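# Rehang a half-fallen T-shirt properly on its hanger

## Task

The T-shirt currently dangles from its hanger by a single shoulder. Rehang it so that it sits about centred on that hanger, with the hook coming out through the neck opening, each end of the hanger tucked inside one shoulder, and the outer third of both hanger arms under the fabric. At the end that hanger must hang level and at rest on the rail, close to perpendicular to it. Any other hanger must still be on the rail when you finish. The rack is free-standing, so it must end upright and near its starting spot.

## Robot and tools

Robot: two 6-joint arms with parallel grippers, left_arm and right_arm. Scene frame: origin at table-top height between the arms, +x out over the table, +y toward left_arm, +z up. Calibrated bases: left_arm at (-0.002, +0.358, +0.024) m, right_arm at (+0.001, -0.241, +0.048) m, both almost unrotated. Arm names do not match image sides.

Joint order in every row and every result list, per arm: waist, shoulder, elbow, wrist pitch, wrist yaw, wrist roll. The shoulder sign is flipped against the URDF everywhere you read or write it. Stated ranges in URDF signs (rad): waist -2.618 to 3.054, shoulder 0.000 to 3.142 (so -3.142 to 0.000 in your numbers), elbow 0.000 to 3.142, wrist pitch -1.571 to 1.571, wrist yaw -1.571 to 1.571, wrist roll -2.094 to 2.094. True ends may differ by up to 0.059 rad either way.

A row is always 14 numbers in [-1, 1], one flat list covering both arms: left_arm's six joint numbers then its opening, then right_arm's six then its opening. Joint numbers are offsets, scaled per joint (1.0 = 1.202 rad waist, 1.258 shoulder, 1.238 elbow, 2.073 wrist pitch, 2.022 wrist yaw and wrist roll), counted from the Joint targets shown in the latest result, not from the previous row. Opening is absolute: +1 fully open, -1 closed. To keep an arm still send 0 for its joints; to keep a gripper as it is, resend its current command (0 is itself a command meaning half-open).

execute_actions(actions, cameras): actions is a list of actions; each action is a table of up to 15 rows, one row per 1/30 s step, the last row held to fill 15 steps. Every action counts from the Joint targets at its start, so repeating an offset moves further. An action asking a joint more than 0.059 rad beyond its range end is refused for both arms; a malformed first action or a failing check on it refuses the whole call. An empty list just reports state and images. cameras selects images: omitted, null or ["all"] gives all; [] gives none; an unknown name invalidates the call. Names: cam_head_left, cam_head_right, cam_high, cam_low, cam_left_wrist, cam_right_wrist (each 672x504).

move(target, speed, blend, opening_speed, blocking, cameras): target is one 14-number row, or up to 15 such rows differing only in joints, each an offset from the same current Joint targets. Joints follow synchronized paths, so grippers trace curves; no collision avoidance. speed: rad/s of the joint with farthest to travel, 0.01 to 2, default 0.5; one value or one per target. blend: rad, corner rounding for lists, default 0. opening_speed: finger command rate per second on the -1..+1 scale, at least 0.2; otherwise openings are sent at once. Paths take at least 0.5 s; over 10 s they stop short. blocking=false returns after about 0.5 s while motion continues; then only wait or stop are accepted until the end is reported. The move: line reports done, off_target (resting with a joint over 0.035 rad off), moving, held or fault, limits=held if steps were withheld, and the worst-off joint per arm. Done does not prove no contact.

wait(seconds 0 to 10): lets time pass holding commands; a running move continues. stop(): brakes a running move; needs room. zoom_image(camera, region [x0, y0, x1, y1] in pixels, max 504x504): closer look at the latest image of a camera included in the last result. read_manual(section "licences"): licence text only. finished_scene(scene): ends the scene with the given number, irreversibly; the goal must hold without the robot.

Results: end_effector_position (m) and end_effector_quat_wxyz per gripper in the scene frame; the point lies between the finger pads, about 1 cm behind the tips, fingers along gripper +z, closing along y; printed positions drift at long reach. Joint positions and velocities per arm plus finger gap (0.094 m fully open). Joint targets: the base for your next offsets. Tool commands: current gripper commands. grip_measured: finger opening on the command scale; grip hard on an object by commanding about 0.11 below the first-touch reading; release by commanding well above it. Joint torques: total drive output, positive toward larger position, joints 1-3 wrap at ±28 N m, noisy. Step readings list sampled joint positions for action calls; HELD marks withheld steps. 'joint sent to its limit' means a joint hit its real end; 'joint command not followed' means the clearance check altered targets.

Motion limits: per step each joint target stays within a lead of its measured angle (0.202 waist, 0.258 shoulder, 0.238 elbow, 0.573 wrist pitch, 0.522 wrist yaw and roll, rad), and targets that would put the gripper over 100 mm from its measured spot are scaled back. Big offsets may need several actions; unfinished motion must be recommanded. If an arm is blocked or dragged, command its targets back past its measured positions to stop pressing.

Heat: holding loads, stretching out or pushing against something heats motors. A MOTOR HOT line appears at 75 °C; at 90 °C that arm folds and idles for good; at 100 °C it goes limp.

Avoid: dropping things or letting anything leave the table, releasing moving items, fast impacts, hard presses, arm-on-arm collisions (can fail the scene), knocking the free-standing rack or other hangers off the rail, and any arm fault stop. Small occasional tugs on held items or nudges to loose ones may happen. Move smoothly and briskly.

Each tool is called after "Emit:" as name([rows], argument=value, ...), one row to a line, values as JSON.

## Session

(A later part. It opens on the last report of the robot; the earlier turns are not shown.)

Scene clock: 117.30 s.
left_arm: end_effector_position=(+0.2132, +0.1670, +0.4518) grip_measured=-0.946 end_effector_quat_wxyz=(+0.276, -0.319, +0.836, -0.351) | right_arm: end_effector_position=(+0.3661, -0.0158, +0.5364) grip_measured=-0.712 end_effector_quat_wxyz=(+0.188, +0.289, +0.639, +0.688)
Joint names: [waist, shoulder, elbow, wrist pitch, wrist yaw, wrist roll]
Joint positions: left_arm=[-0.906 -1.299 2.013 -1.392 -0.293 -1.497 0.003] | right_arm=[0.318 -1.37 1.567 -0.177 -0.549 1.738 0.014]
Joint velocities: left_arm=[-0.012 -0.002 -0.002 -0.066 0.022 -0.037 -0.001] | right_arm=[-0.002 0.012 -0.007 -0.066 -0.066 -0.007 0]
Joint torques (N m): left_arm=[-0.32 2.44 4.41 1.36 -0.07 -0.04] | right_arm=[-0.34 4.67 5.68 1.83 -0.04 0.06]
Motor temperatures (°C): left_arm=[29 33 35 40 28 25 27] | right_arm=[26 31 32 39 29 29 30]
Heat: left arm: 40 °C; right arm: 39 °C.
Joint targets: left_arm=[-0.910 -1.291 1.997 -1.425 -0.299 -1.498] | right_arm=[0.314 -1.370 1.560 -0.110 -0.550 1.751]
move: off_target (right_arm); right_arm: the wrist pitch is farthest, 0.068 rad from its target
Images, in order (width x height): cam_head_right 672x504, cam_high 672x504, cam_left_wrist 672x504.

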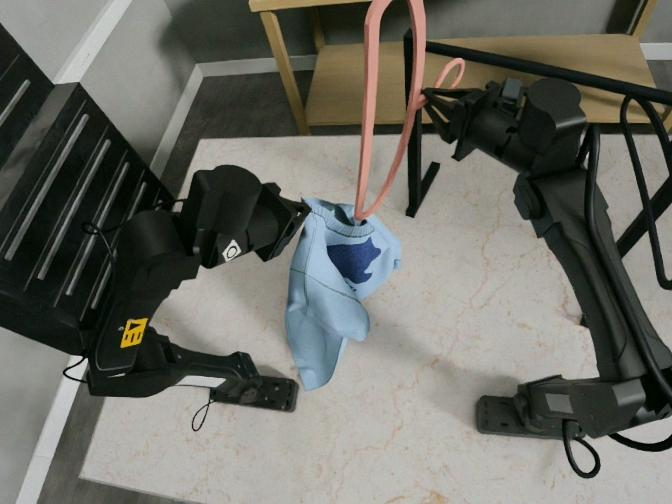

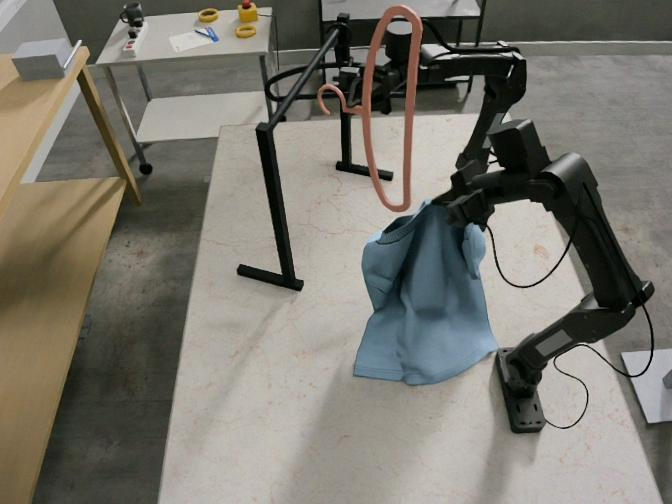

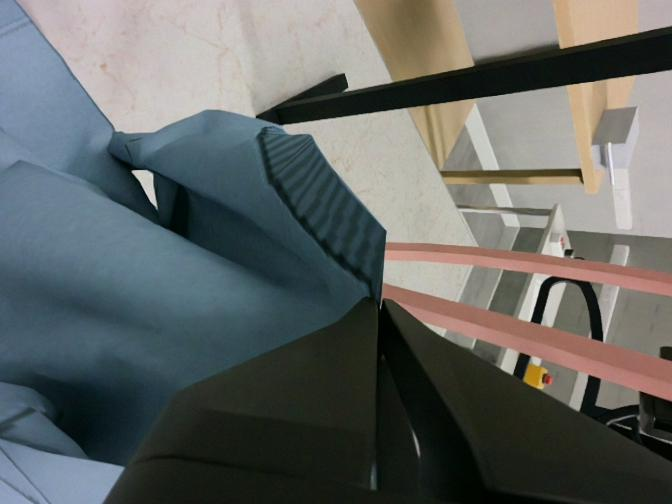

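Emit:
move(target=[0,0,0,0,0,0,-0.95,0.026,-0.004,-0.105,0.057,0.02,0,-1], speed=0.2, cameras=["cam_head_right","cam_high","cam_left_wrist"])

Emit:
zoom_image(camera="cam_head_right", region=[220, 80, 470, 330])

Emit:
zoom_image(camera="cam_high", region=[300, 80, 550, 330])

Scene clock: 119.07 s.
left_arm: end_effector_position=(+0.2132, +0.1670, +0.4518) grip_measured=-0.946 end_effector_quat_wxyz=(+0.276, -0.319, +0.836, -0.351) | right_arm: end_effector_position=(+0.3777, -0.0069, +0.5018) grip_measured=-0.712 end_effector_quat_wxyz=(+0.187, +0.297, +0.641, +0.683)
Joint names: [waist, shoulder, elbow, wrist pitch, wrist yaw, wrist roll]
Joint positions: left_arm=[-0.906 -1.299 2.013 -1.392 -0.293 -1.497 0.003] | right_arm=[0.34 -1.374 1.438 -0.061 -0.516 1.738 0.014]
Joint velocities: left_arm=[0.007 -0.007 -0.002 -0.022 0.022 0.022 0] | right_arm=[-0.002 -0.017 0.022 -0.066 0.007 -0.037 -0.001]
Joint torques (N m): left_arm=[-0.4 2.43 4.66 1.38 -0.16 -0.04] | right_arm=[0.34 4.93 5.89 1.86 0.08 0.07]
Motor temperatures (°C): left_arm=[29 33 35 40 28 25 27] | right_arm=[26 31 32 39 29 29 30]
Heat: left arm: 40 °C; right arm: 39 °C.
Joint targets: left_arm=[-0.910 -1.291 1.997 -1.425 -0.299 -1.498] | right_arm=[0.345 -1.375 1.430 0.008 -0.510 1.751]
move: off_target (right_arm); right_arm: the wrist pitch is farthest, 0.069 rad from its target
Images, in order (width x height): cam_head_right 672x504, cam_high 672x504, cam_left_wrist 672x504.

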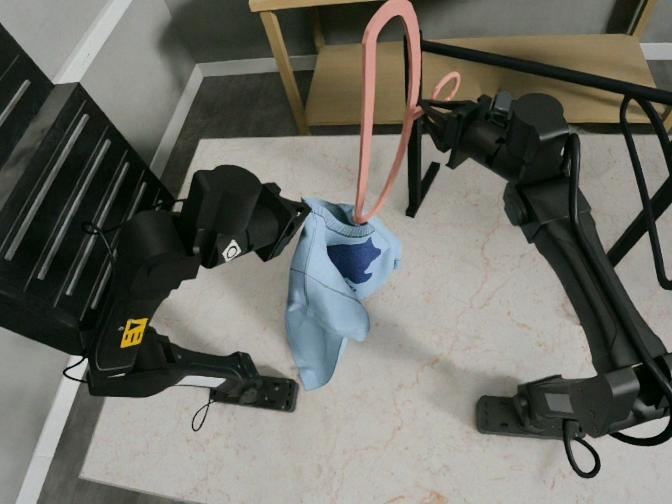

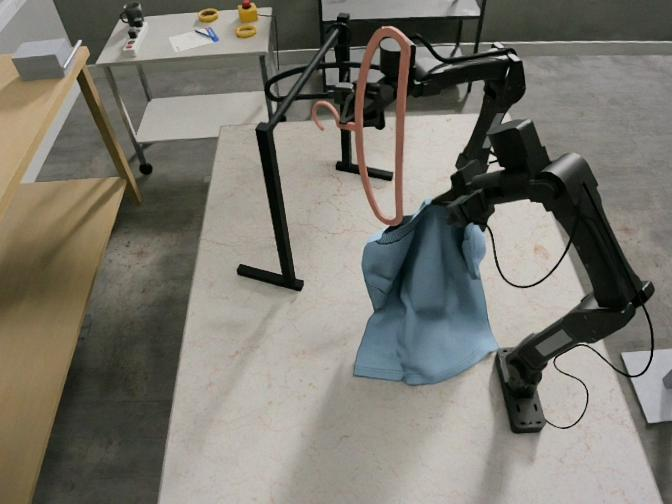

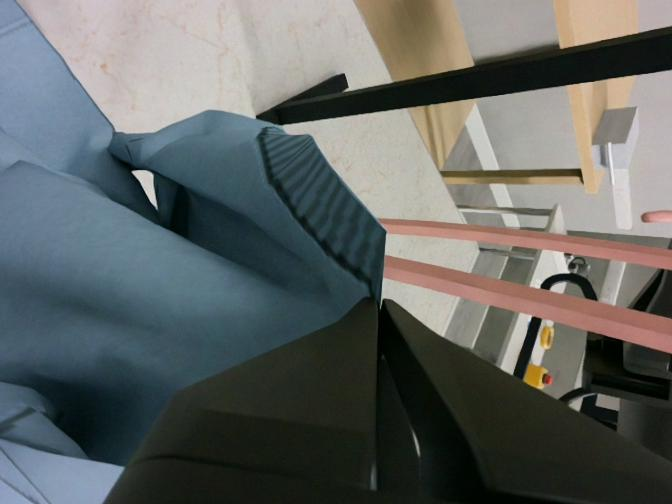

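Scaled by 2.016 from the camera's 672x504 image, which has a finer 960x720 frame.

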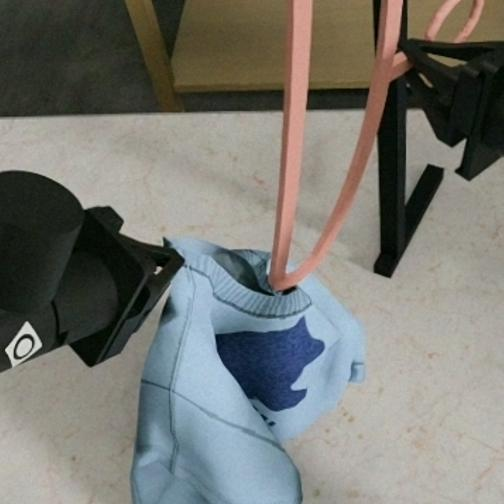

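Scaled by 2.016 from the camera's 672x504 image, which has a finer 960x720 frame.

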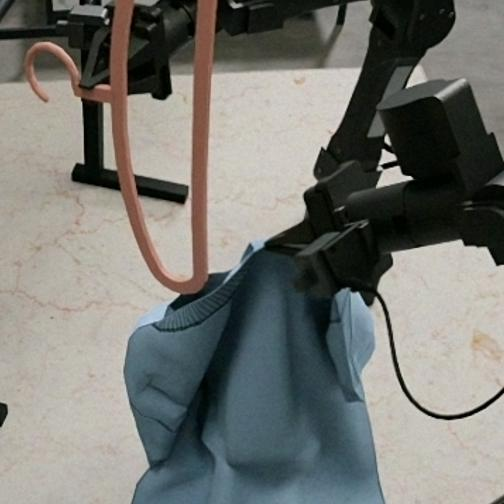

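Emit:
move(target=[0,0,0,0,0,0,-0.95,0.042,0.022,-0.182,0.096,0.025,0,-1], speed=0.2, cameras=["cam_head_right","cam_high","cam_left_wrist"])

Emit:
zoom_image(camera="cam_head_right", region=[220, 80, 470, 330])

Emit:
zoom_image(camera="cam_high", region=[300, 80, 550, 330])

Scene clock: 121.37 s.
left_arm: end_effector_position=(+0.2132, +0.1670, +0.4518) grip_measured=-0.946 end_effector_quat_wxyz=(+0.276, -0.319, +0.836, -0.351) | right_arm: end_effector_position=(+0.3832, +0.0096, +0.4402) grip_measured=-0.712 end_effector_quat_wxyz=(+0.183, +0.306, +0.645, +0.676)
Joint names: [waist, shoulder, elbow, wrist pitch, wrist yaw, wrist roll]
Joint positions: left_arm=[-0.906 -1.299 2.013 -1.392 -0.293 -1.497 0.003] | right_arm=[0.39 -1.374 1.212 0.139 -0.46 1.74 0.014]
Joint velocities: left_arm=[-0.017 0.002 0.007 -0.007 -0.051 0.037 0.001] | right_arm=[-0.022 0.012 -0.007 0.037 0.007 0.007 0]
Joint torques (N m): left_arm=[-0.36 2.5 4.56 1.36 -0.11 -0.03] | right_arm=[0.36 7.77 6.17 1.87 0.09 0.05]
Motor temperatures (°C): left_arm=[29 33 35 40 28 25 27] | right_arm=[26 31 32 39 29 29 30]
Heat: left arm: 40 °C; right arm: 39 °C.
Joint targets: left_arm=[-0.910 -1.291 1.997 -1.425 -0.299 -1.498] | right_arm=[0.395 -1.347 1.205 0.207 -0.459 1.751]
move: off_target (right_arm); right_arm: the wrist pitch is farthest, 0.068 rad from its target
Images, in order (width x height): cam_head_right 672x504, cam_high 672x504, cam_left_wrist 672x504.

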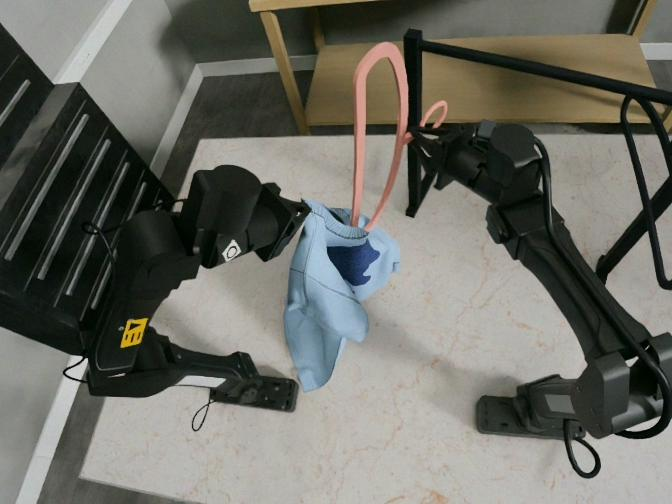

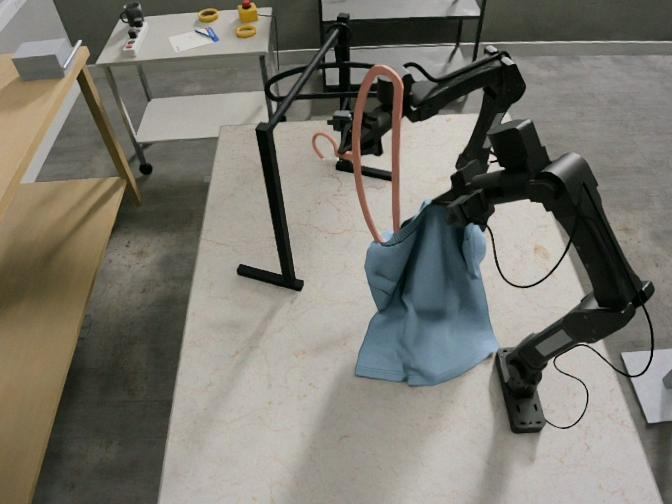

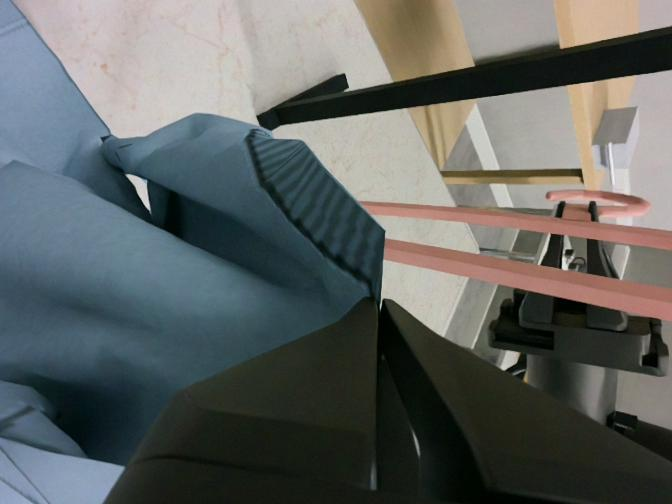

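Scaled by 2.016 from the camera's 672x504 image, which has a finer 960x720 frame.

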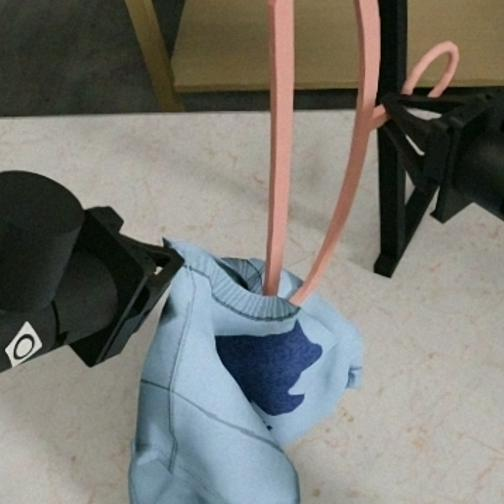

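Scaled by 2.016 from the camera's 672x504 image, which has a finer 960x720 frame.

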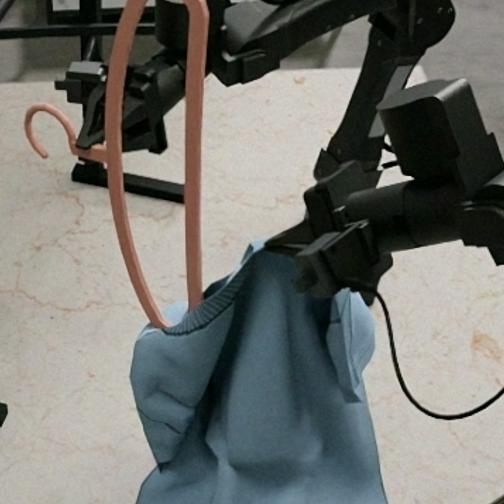

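Emit:
move(target=[0,0,0,0,0,0,-0.95,0.148,0.002,-0.347,0.216,0.0885,0,-1], speed=0.2)

Emit:
zoom_image(camera="cam_head_right", region=[220, 80, 470, 330])

Emit:
zoom_image(camera="cam_high", region=[300, 80, 550, 330])

Scene clock: 124.67 s.
left_arm: end_effector_position=(+0.2122, +0.1683, +0.4498) grip_measured=-0.946 end_effector_quat_wxyz=(+0.275, -0.318, +0.839, -0.346) | right_arm: end_effector_position=(+0.3474, +0.0464, +0.3400) grip_measured=-0.712 end_effector_quat_wxyz=(+0.186, +0.304, +0.637, +0.683)
Joint names: [waist, shoulder, elbow, wrist pitch, wrist yaw, wrist roll]
Joint positions: left_arm=[-0.906 -1.299 2.013 -1.403 -0.293 -1.497 0.003] | right_arm=[0.567 -1.374 0.785 0.591 -0.279 1.75 0.014]
Joint velocities: left_arm=[-0.007 0.007 -0.007 -0.051 -0.066 0.022 -0.001] | right_arm=[-0.012 -0.012 -0.002 -0.051 0.022 -0.007 0]
Joint torques (N m): left_arm=[-0.49 2.44 4.66 1.42 -0.12 -0.06] | right_arm=[0.4 7.79 5.83 1.84 0.05 -0.03]
Motor temperatures (°C): left_arm=[29 33 35 40 28 25 27] | right_arm=[26 32 32 40 29 29 30]
Heat: left arm: 40 °C; right arm: 40 °C.
Joint targets: left_arm=[-0.910 -1.291 1.997 -1.425 -0.299 -1.498] | right_arm=[0.573 -1.345 0.775 0.655 -0.280 1.751]
move: off_target (right_arm); right_arm: the wrist pitch is farthest, 0.063 rad from its target

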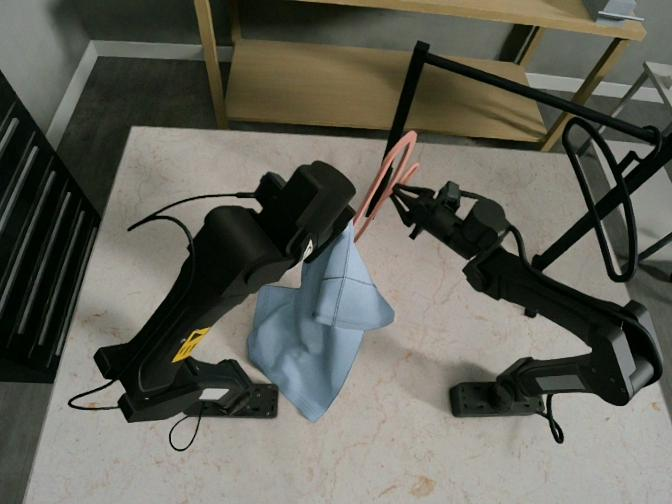

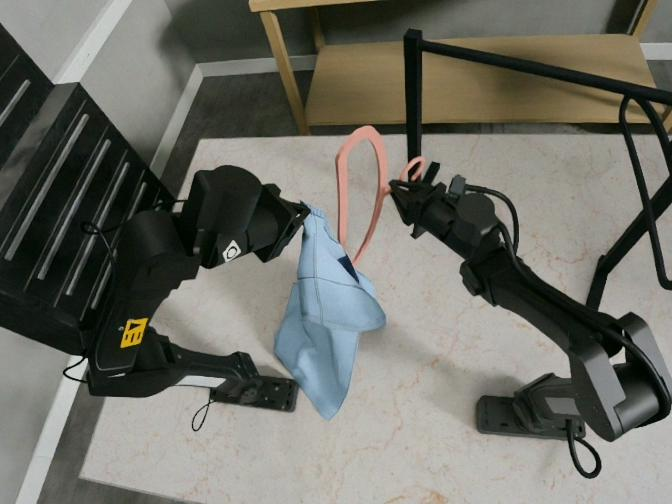

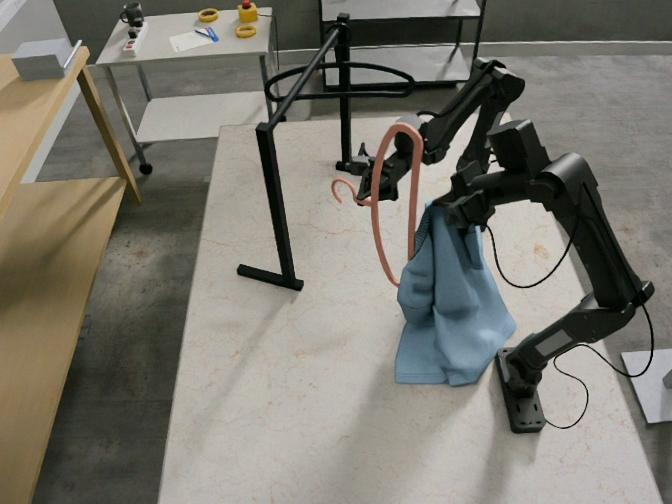

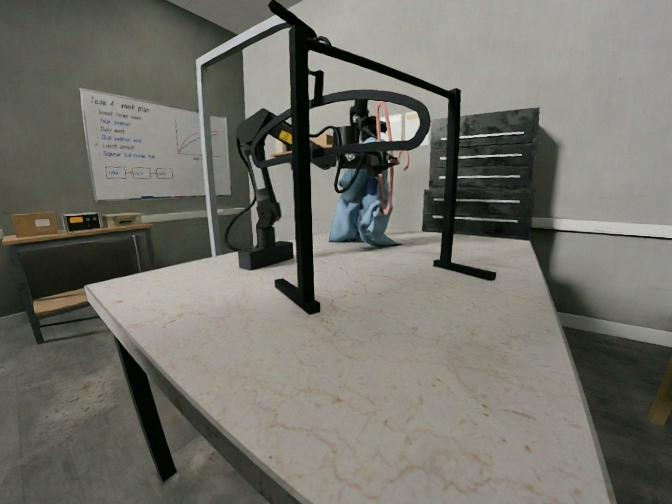

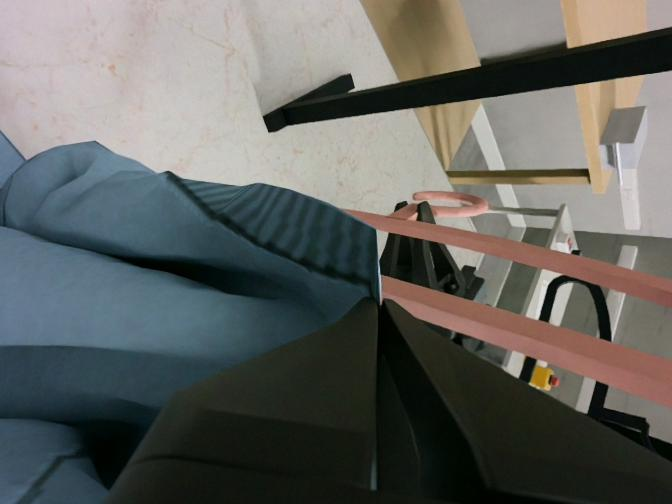

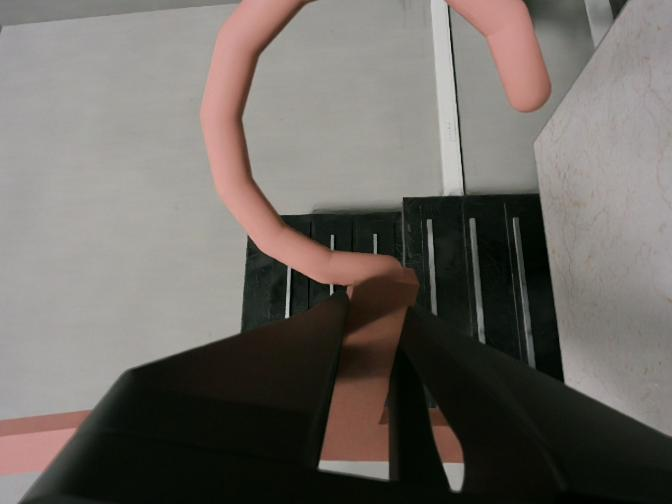

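Scaled by 2.016 from the camera's 672x504 image, which has a finer 960x720 frame.

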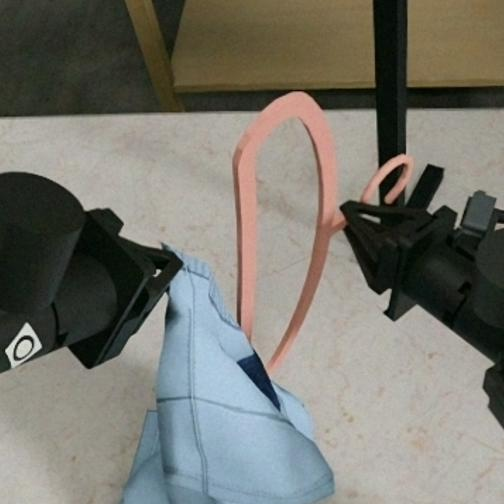

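Scaled by 2.016 from the camera's 672x504 image, which has a finer 960x720 frame.

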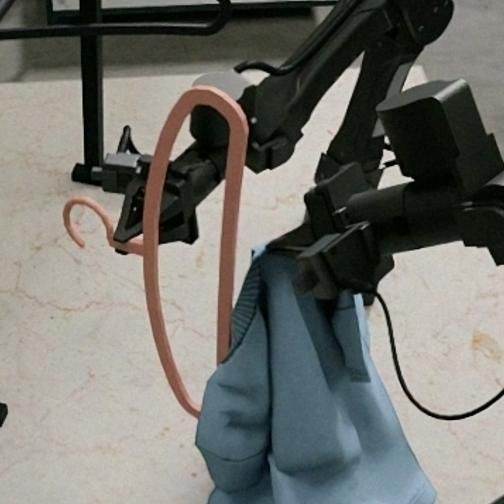

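Emit:
move(target=[0,0,0,0,0,0,-0.95,0,-0.123,-0.145,0.164,0,0,-1], speed=0.2)

Emit:
zoom_image(camera="cam_head_right", region=[220, 80, 470, 330])

Emit:
zoom_image(camera="cam_high", region=[300, 80, 550, 330])

Scene clock: 127.77 s.
left_arm: end_effector_position=(+0.2122, +0.1683, +0.4498) grip_measured=-0.946 end_effector_quat_wxyz=(+0.275, -0.318, +0.839, -0.346) | right_arm: end_effector_position=(+0.3436, +0.0436, +0.2854) grip_measured=-0.712 end_effector_quat_wxyz=(+0.194, +0.296, +0.629, +0.692)
Joint names: [waist, shoulder, elbow, wrist pitch, wrist yaw, wrist roll]
Joint positions: left_arm=[-0.906 -1.299 2.013 -1.403 -0.293 -1.497 0.003] | right_arm=[0.567 -1.496 0.604 0.926 -0.277 1.747 0.014]
Joint velocities: left_arm=[-0.017 0.007 -0.002 -0.037 -0.066 -0.11 0] | right_arm=[0.007 -0.002 -0.007 0.037 -0.022 0.037 0]
Joint torques (N m): left_arm=[-0.39 2.45 4.66 1.47 -0.14 -0.03] | right_arm=[0.42 5.19 5.26 1.9 0.03 -0.03]
Motor temperatures (°C): left_arm=[29 33 35 40 28 25 27] | right_arm=[26 32 32 40 29 29 30]
Heat: left arm: 40 °C; right arm: 40 °C.
Joint targets: left_arm=[-0.910 -1.291 1.997 -1.425 -0.299 -1.498] | right_arm=[0.573 -1.500 0.595 0.995 -0.280 1.751]
move: off_target (right_arm); right_arm: the wrist pitch is farthest, 0.069 rad from its target

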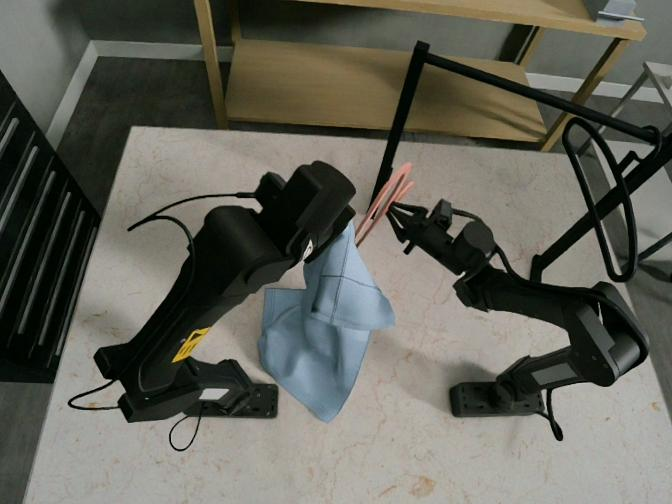

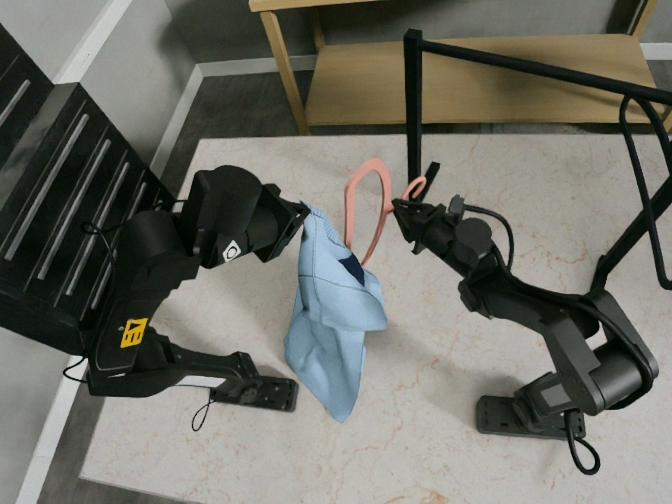

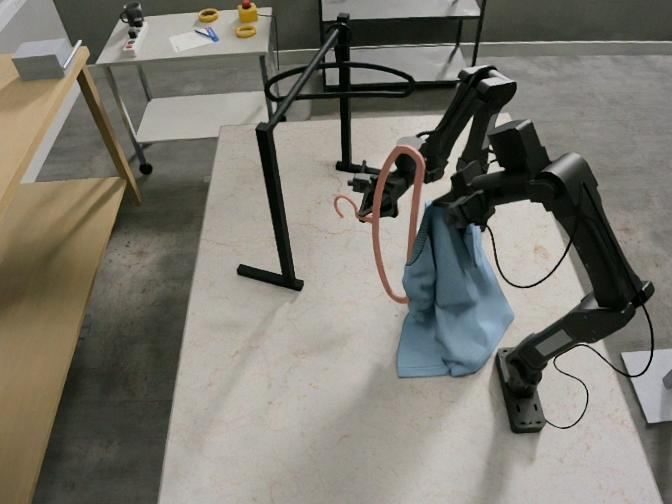

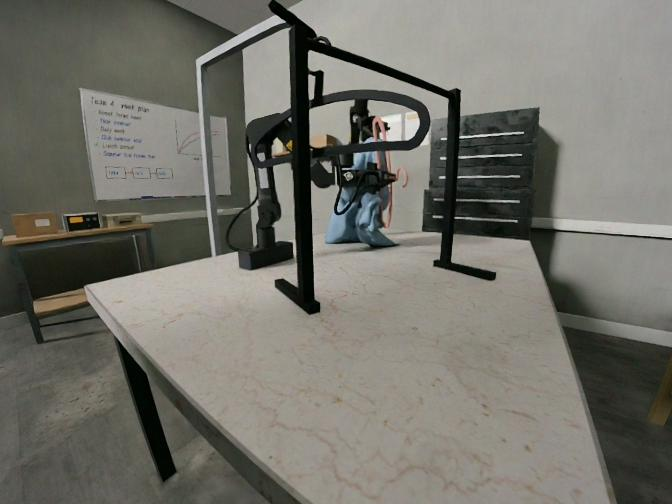

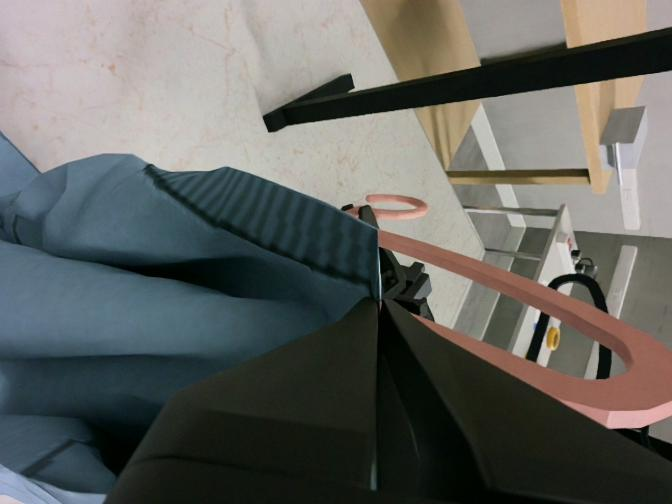

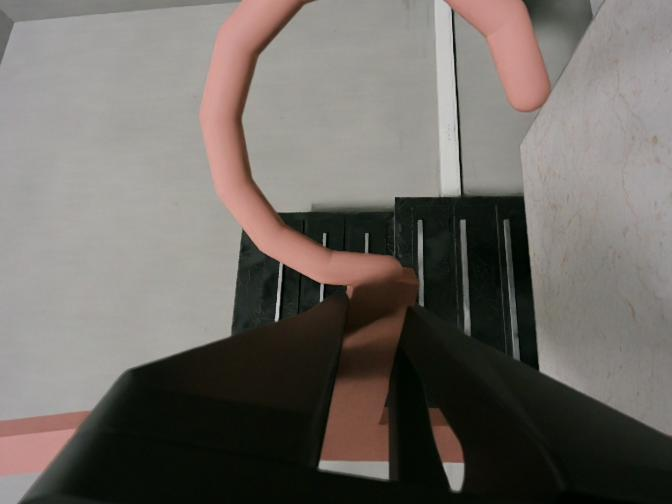

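Scaled by 2.016 from the camera's 672x504 image, which has a finer 960x720 frame.

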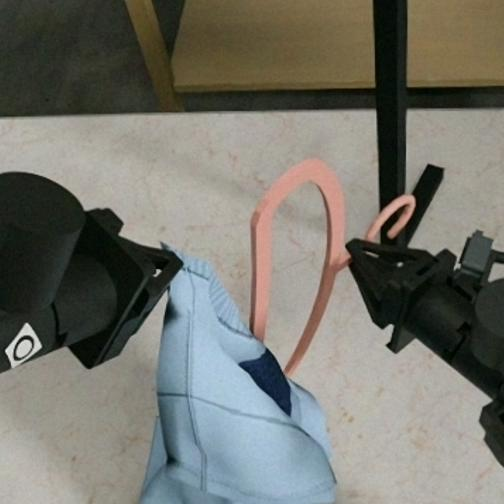

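Scaled by 2.016 from the camera's 672x504 image, which has a finer 960x720 frame.

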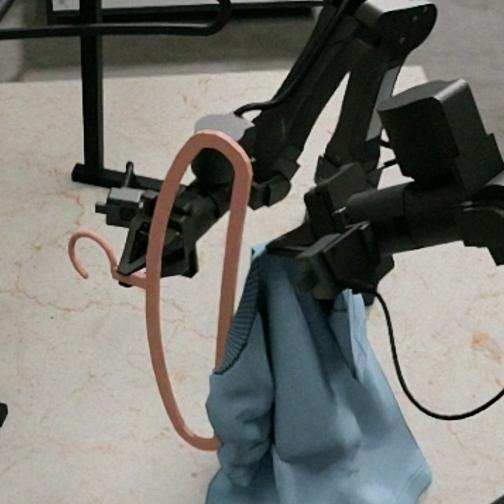

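Emit:
execute_actions(actions=[])

Emit:
zoom_image(camera="cam_head_right", region=[250, 120, 500, 370])

Emit:
zoom_image(camera="cam_high", region=[280, 150, 530, 400])

Emit:
zoom_image(camera="cam_head_left", region=[250, 120, 500, 370])

Scene clock: 130.00 s.
left_arm: end_effector_position=(+0.2122, +0.1683, +0.4498) grip_measured=-0.946 end_effector_quat_wxyz=(+0.275, -0.318, +0.839, -0.346) | right_arm: end_effector_position=(+0.3436, +0.0436, +0.2854) grip_measured=-0.712 end_effector_quat_wxyz=(+0.194, +0.296, +0.629, +0.692)
Joint names: [waist, shoulder, elbow, wrist pitch, wrist yaw, wrist roll]
Joint positions: left_arm=[-0.906 -1.299 2.013 -1.403 -0.293 -1.497 0.003] | right_arm=[0.567 -1.496 0.604 0.926 -0.277 1.747 0.014]
Joint velocities: left_arm=[-0.002 0.007 0.007 -0.022 0.095 -0.037 -0.001] | right_arm=[-0.002 -0.007 0.002 0.066 -0.022 -0.051 0]
Joint torques (N m): left_arm=[-0.25 2.39 4.66 1.44 -0.19 -0.05] | right_arm=[0.43 5.18 5.22 1.9 0.04 -0.04]
Motor temperatures (°C): left_arm=[29 33 35 40 28 25 27] | right_arm=[26 32 31 40 29 29 30]
Heat: left arm: 40 °C; right arm: 40 °C.
Joint targets: left_arm=[-0.910 -1.291 1.997 -1.425 -0.299 -1.498] | right_arm=[0.573 -1.500 0.595 0.995 -0.280 1.751]
Tool commands: left_gripper/opening=-0.95 right_gripper/opening=-1.0

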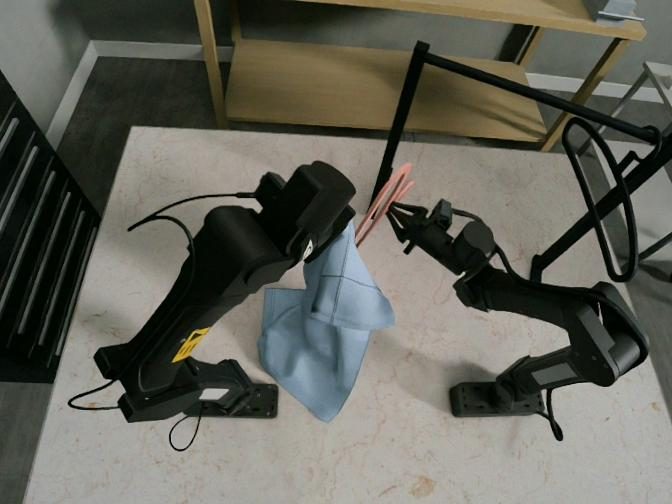

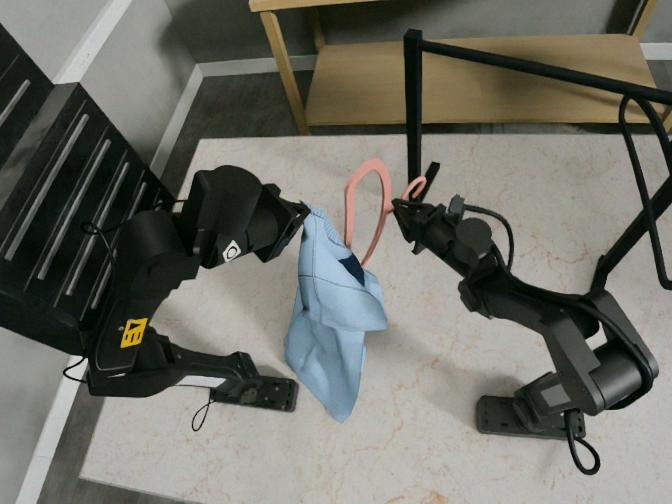

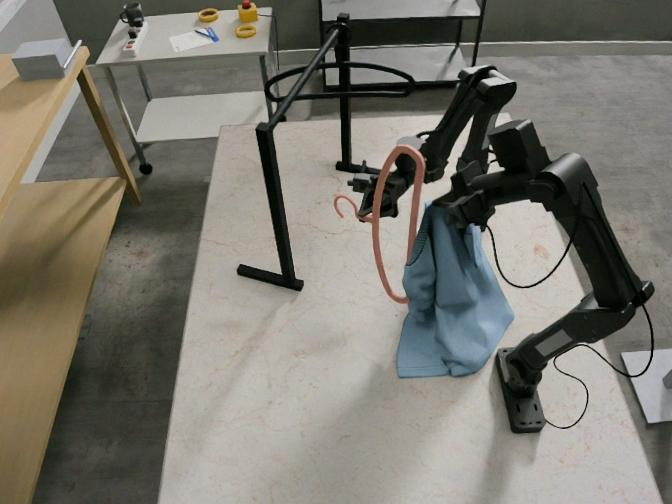

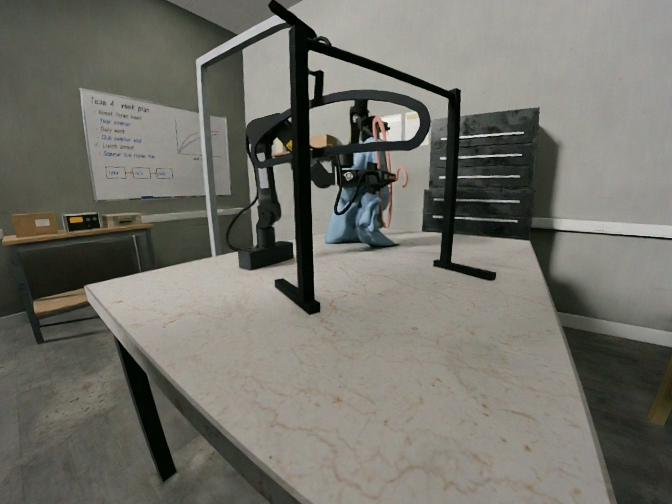

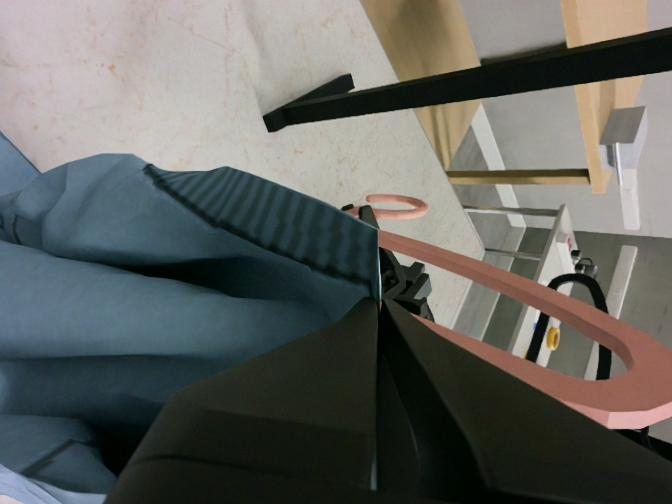

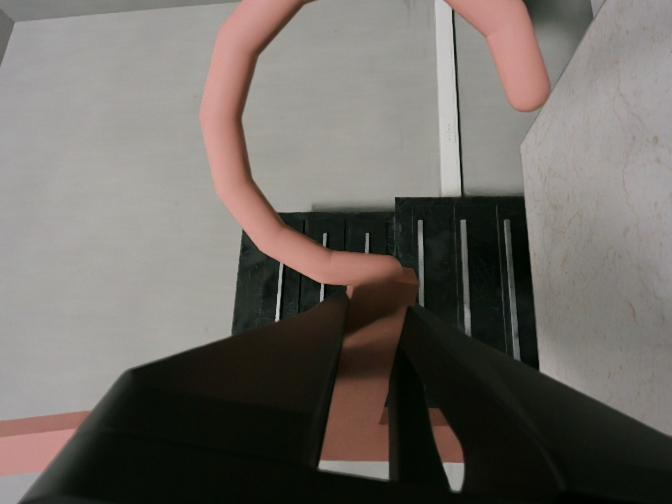

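Scaled by 2.016 from the camera's 672x504 image, which has a finer 960x720 frame.

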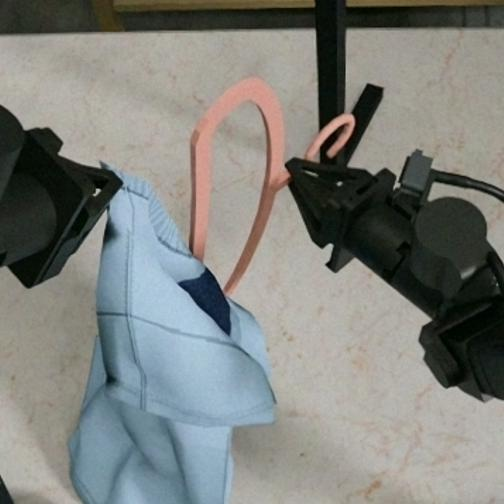

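Scaled by 2.016 from the camera's 672x504 image, which has a finer 960x720 frame.

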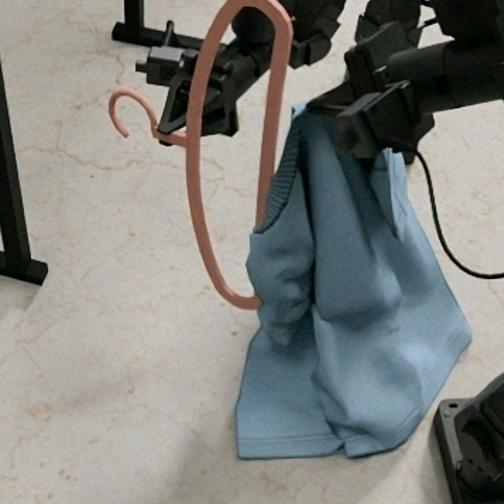

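Scaled by 2.016 from the camera's 672x504 image, which has a finer 960x720 frame.

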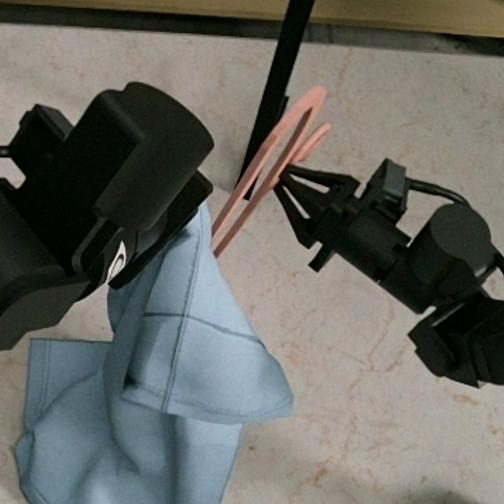

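Emit:
move([
  [0,0,0,0,0,0,-0.95,0,0.123,0.145,-0.164,0,0,-1],
  [0,0,0,0,0,0,-0.95,-0.148,0.122,0.493,-0.380,-0.0885,0,-1],
], blend=0.1)

Emit:
zoom_image(camera="cam_head_right", region=[250, 80, 500, 330])

Emit:
zoom_image(camera="cam_high", region=[280, 150, 530, 400])

Scene clock: 132.83 s.
left_arm: end_effector_position=(+0.2122, +0.1683, +0.4498) grip_measured=-0.946 end_effector_quat_wxyz=(+0.275, -0.318, +0.839, -0.346) | right_arm: end_effector_position=(+0.3848, +0.0118, +0.4305) grip_measured=-0.712 end_effector_quat_wxyz=(+0.186, +0.305, +0.639, +0.681)
Joint names: [waist, shoulder, elbow, wrist pitch, wrist yaw, wrist roll]
Joint positions: left_arm=[-0.906 -1.299 2.013 -1.403 -0.293 -1.497 0.003] | right_arm=[0.398 -1.378 1.161 0.214 -0.447 1.747 0.014]
Joint velocities: left_arm=[-0.022 0.002 -0.012 -0.037 0.051 0.022 0.001] | right_arm=[-0.022 -0.027 -0.022 -0.022 -0.022 0.066 0]
Joint torques (N m): left_arm=[-0.28 2.56 4.36 1.44 -0.14 -0.03] | right_arm=[-0.2 8.36 10.09 1.21 -0.07 -0.03]
Motor temperatures (°C): left_arm=[29 33 35 40 28 25 27] | right_arm=[26 32 32 40 29 29 30]
Heat: left arm: 40 °C; right arm: 40 °C.
Joint targets: left_arm=[-0.910 -1.291 1.997 -1.425 -0.299 -1.498] | right_arm=[0.396 -1.346 1.206 0.207 -0.459 1.751]
move: off_target (right_arm); right_arm: the elbow is farthest, 0.045 rad from its target

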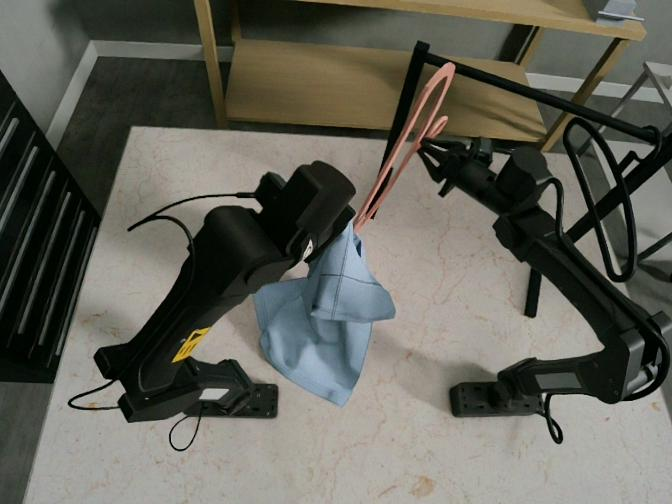

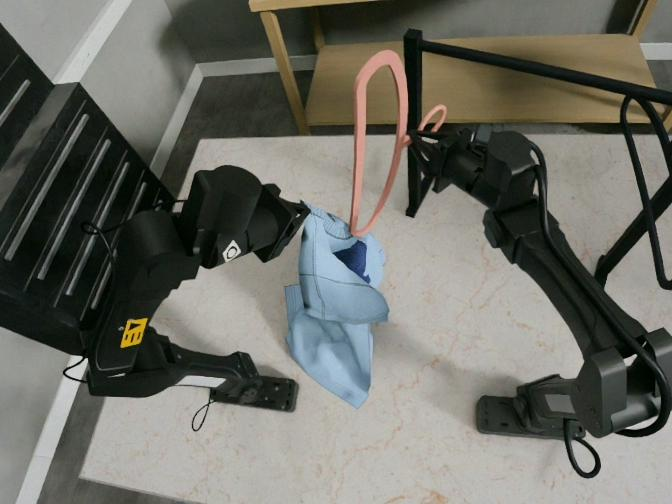

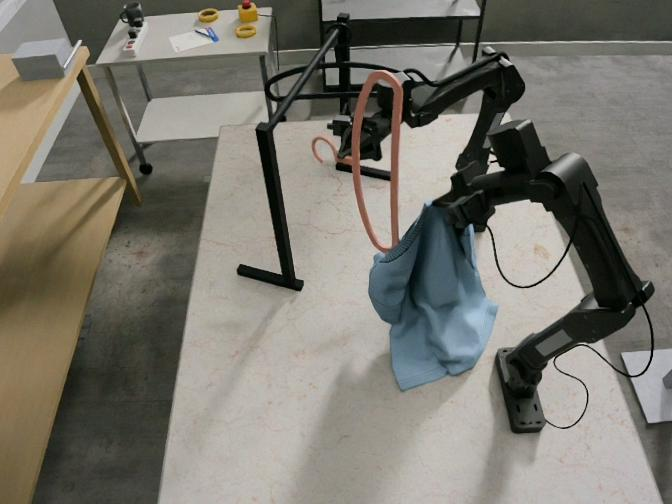

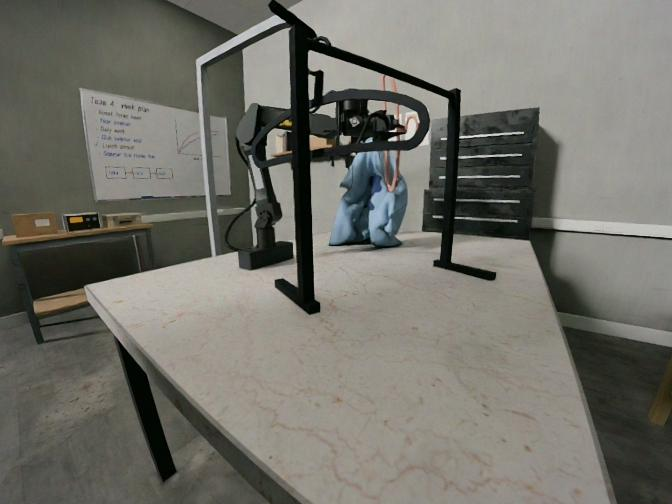

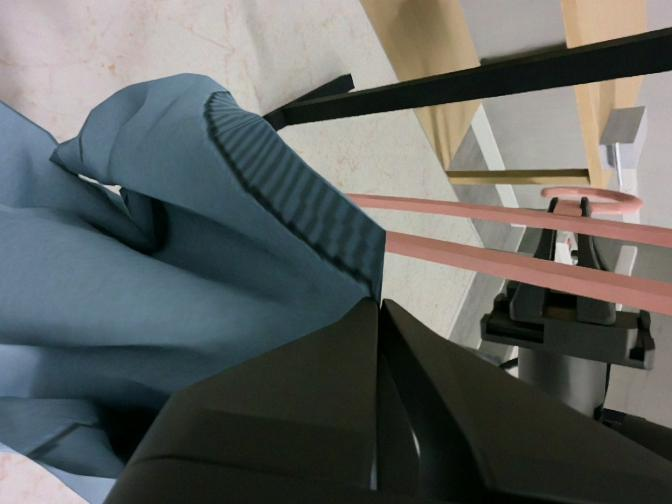

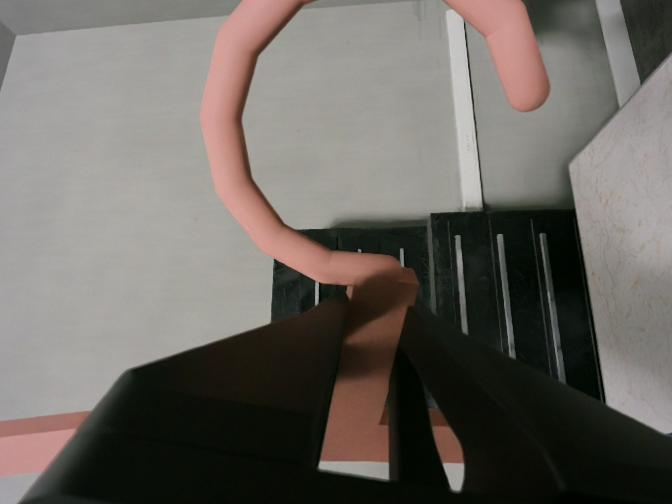

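Scaled by 2.016 from the camera's 672x504 image, which has a finer 960x720 frame.

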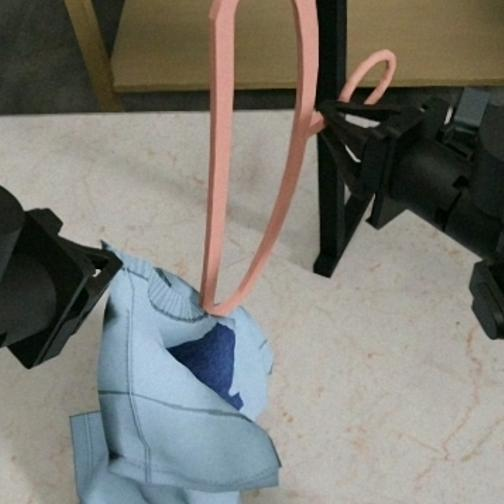

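Scaled by 2.016 from the camera's 672x504 image, which has a finer 960x720 frame.

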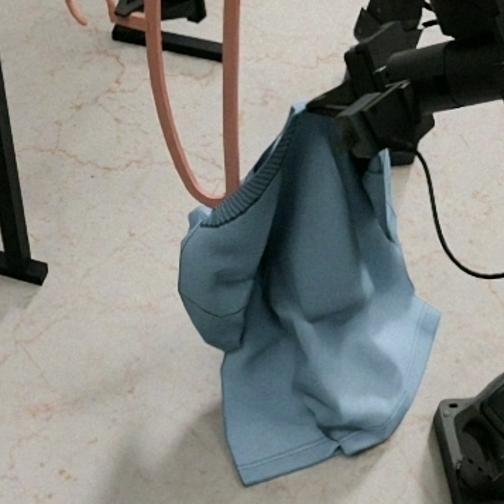

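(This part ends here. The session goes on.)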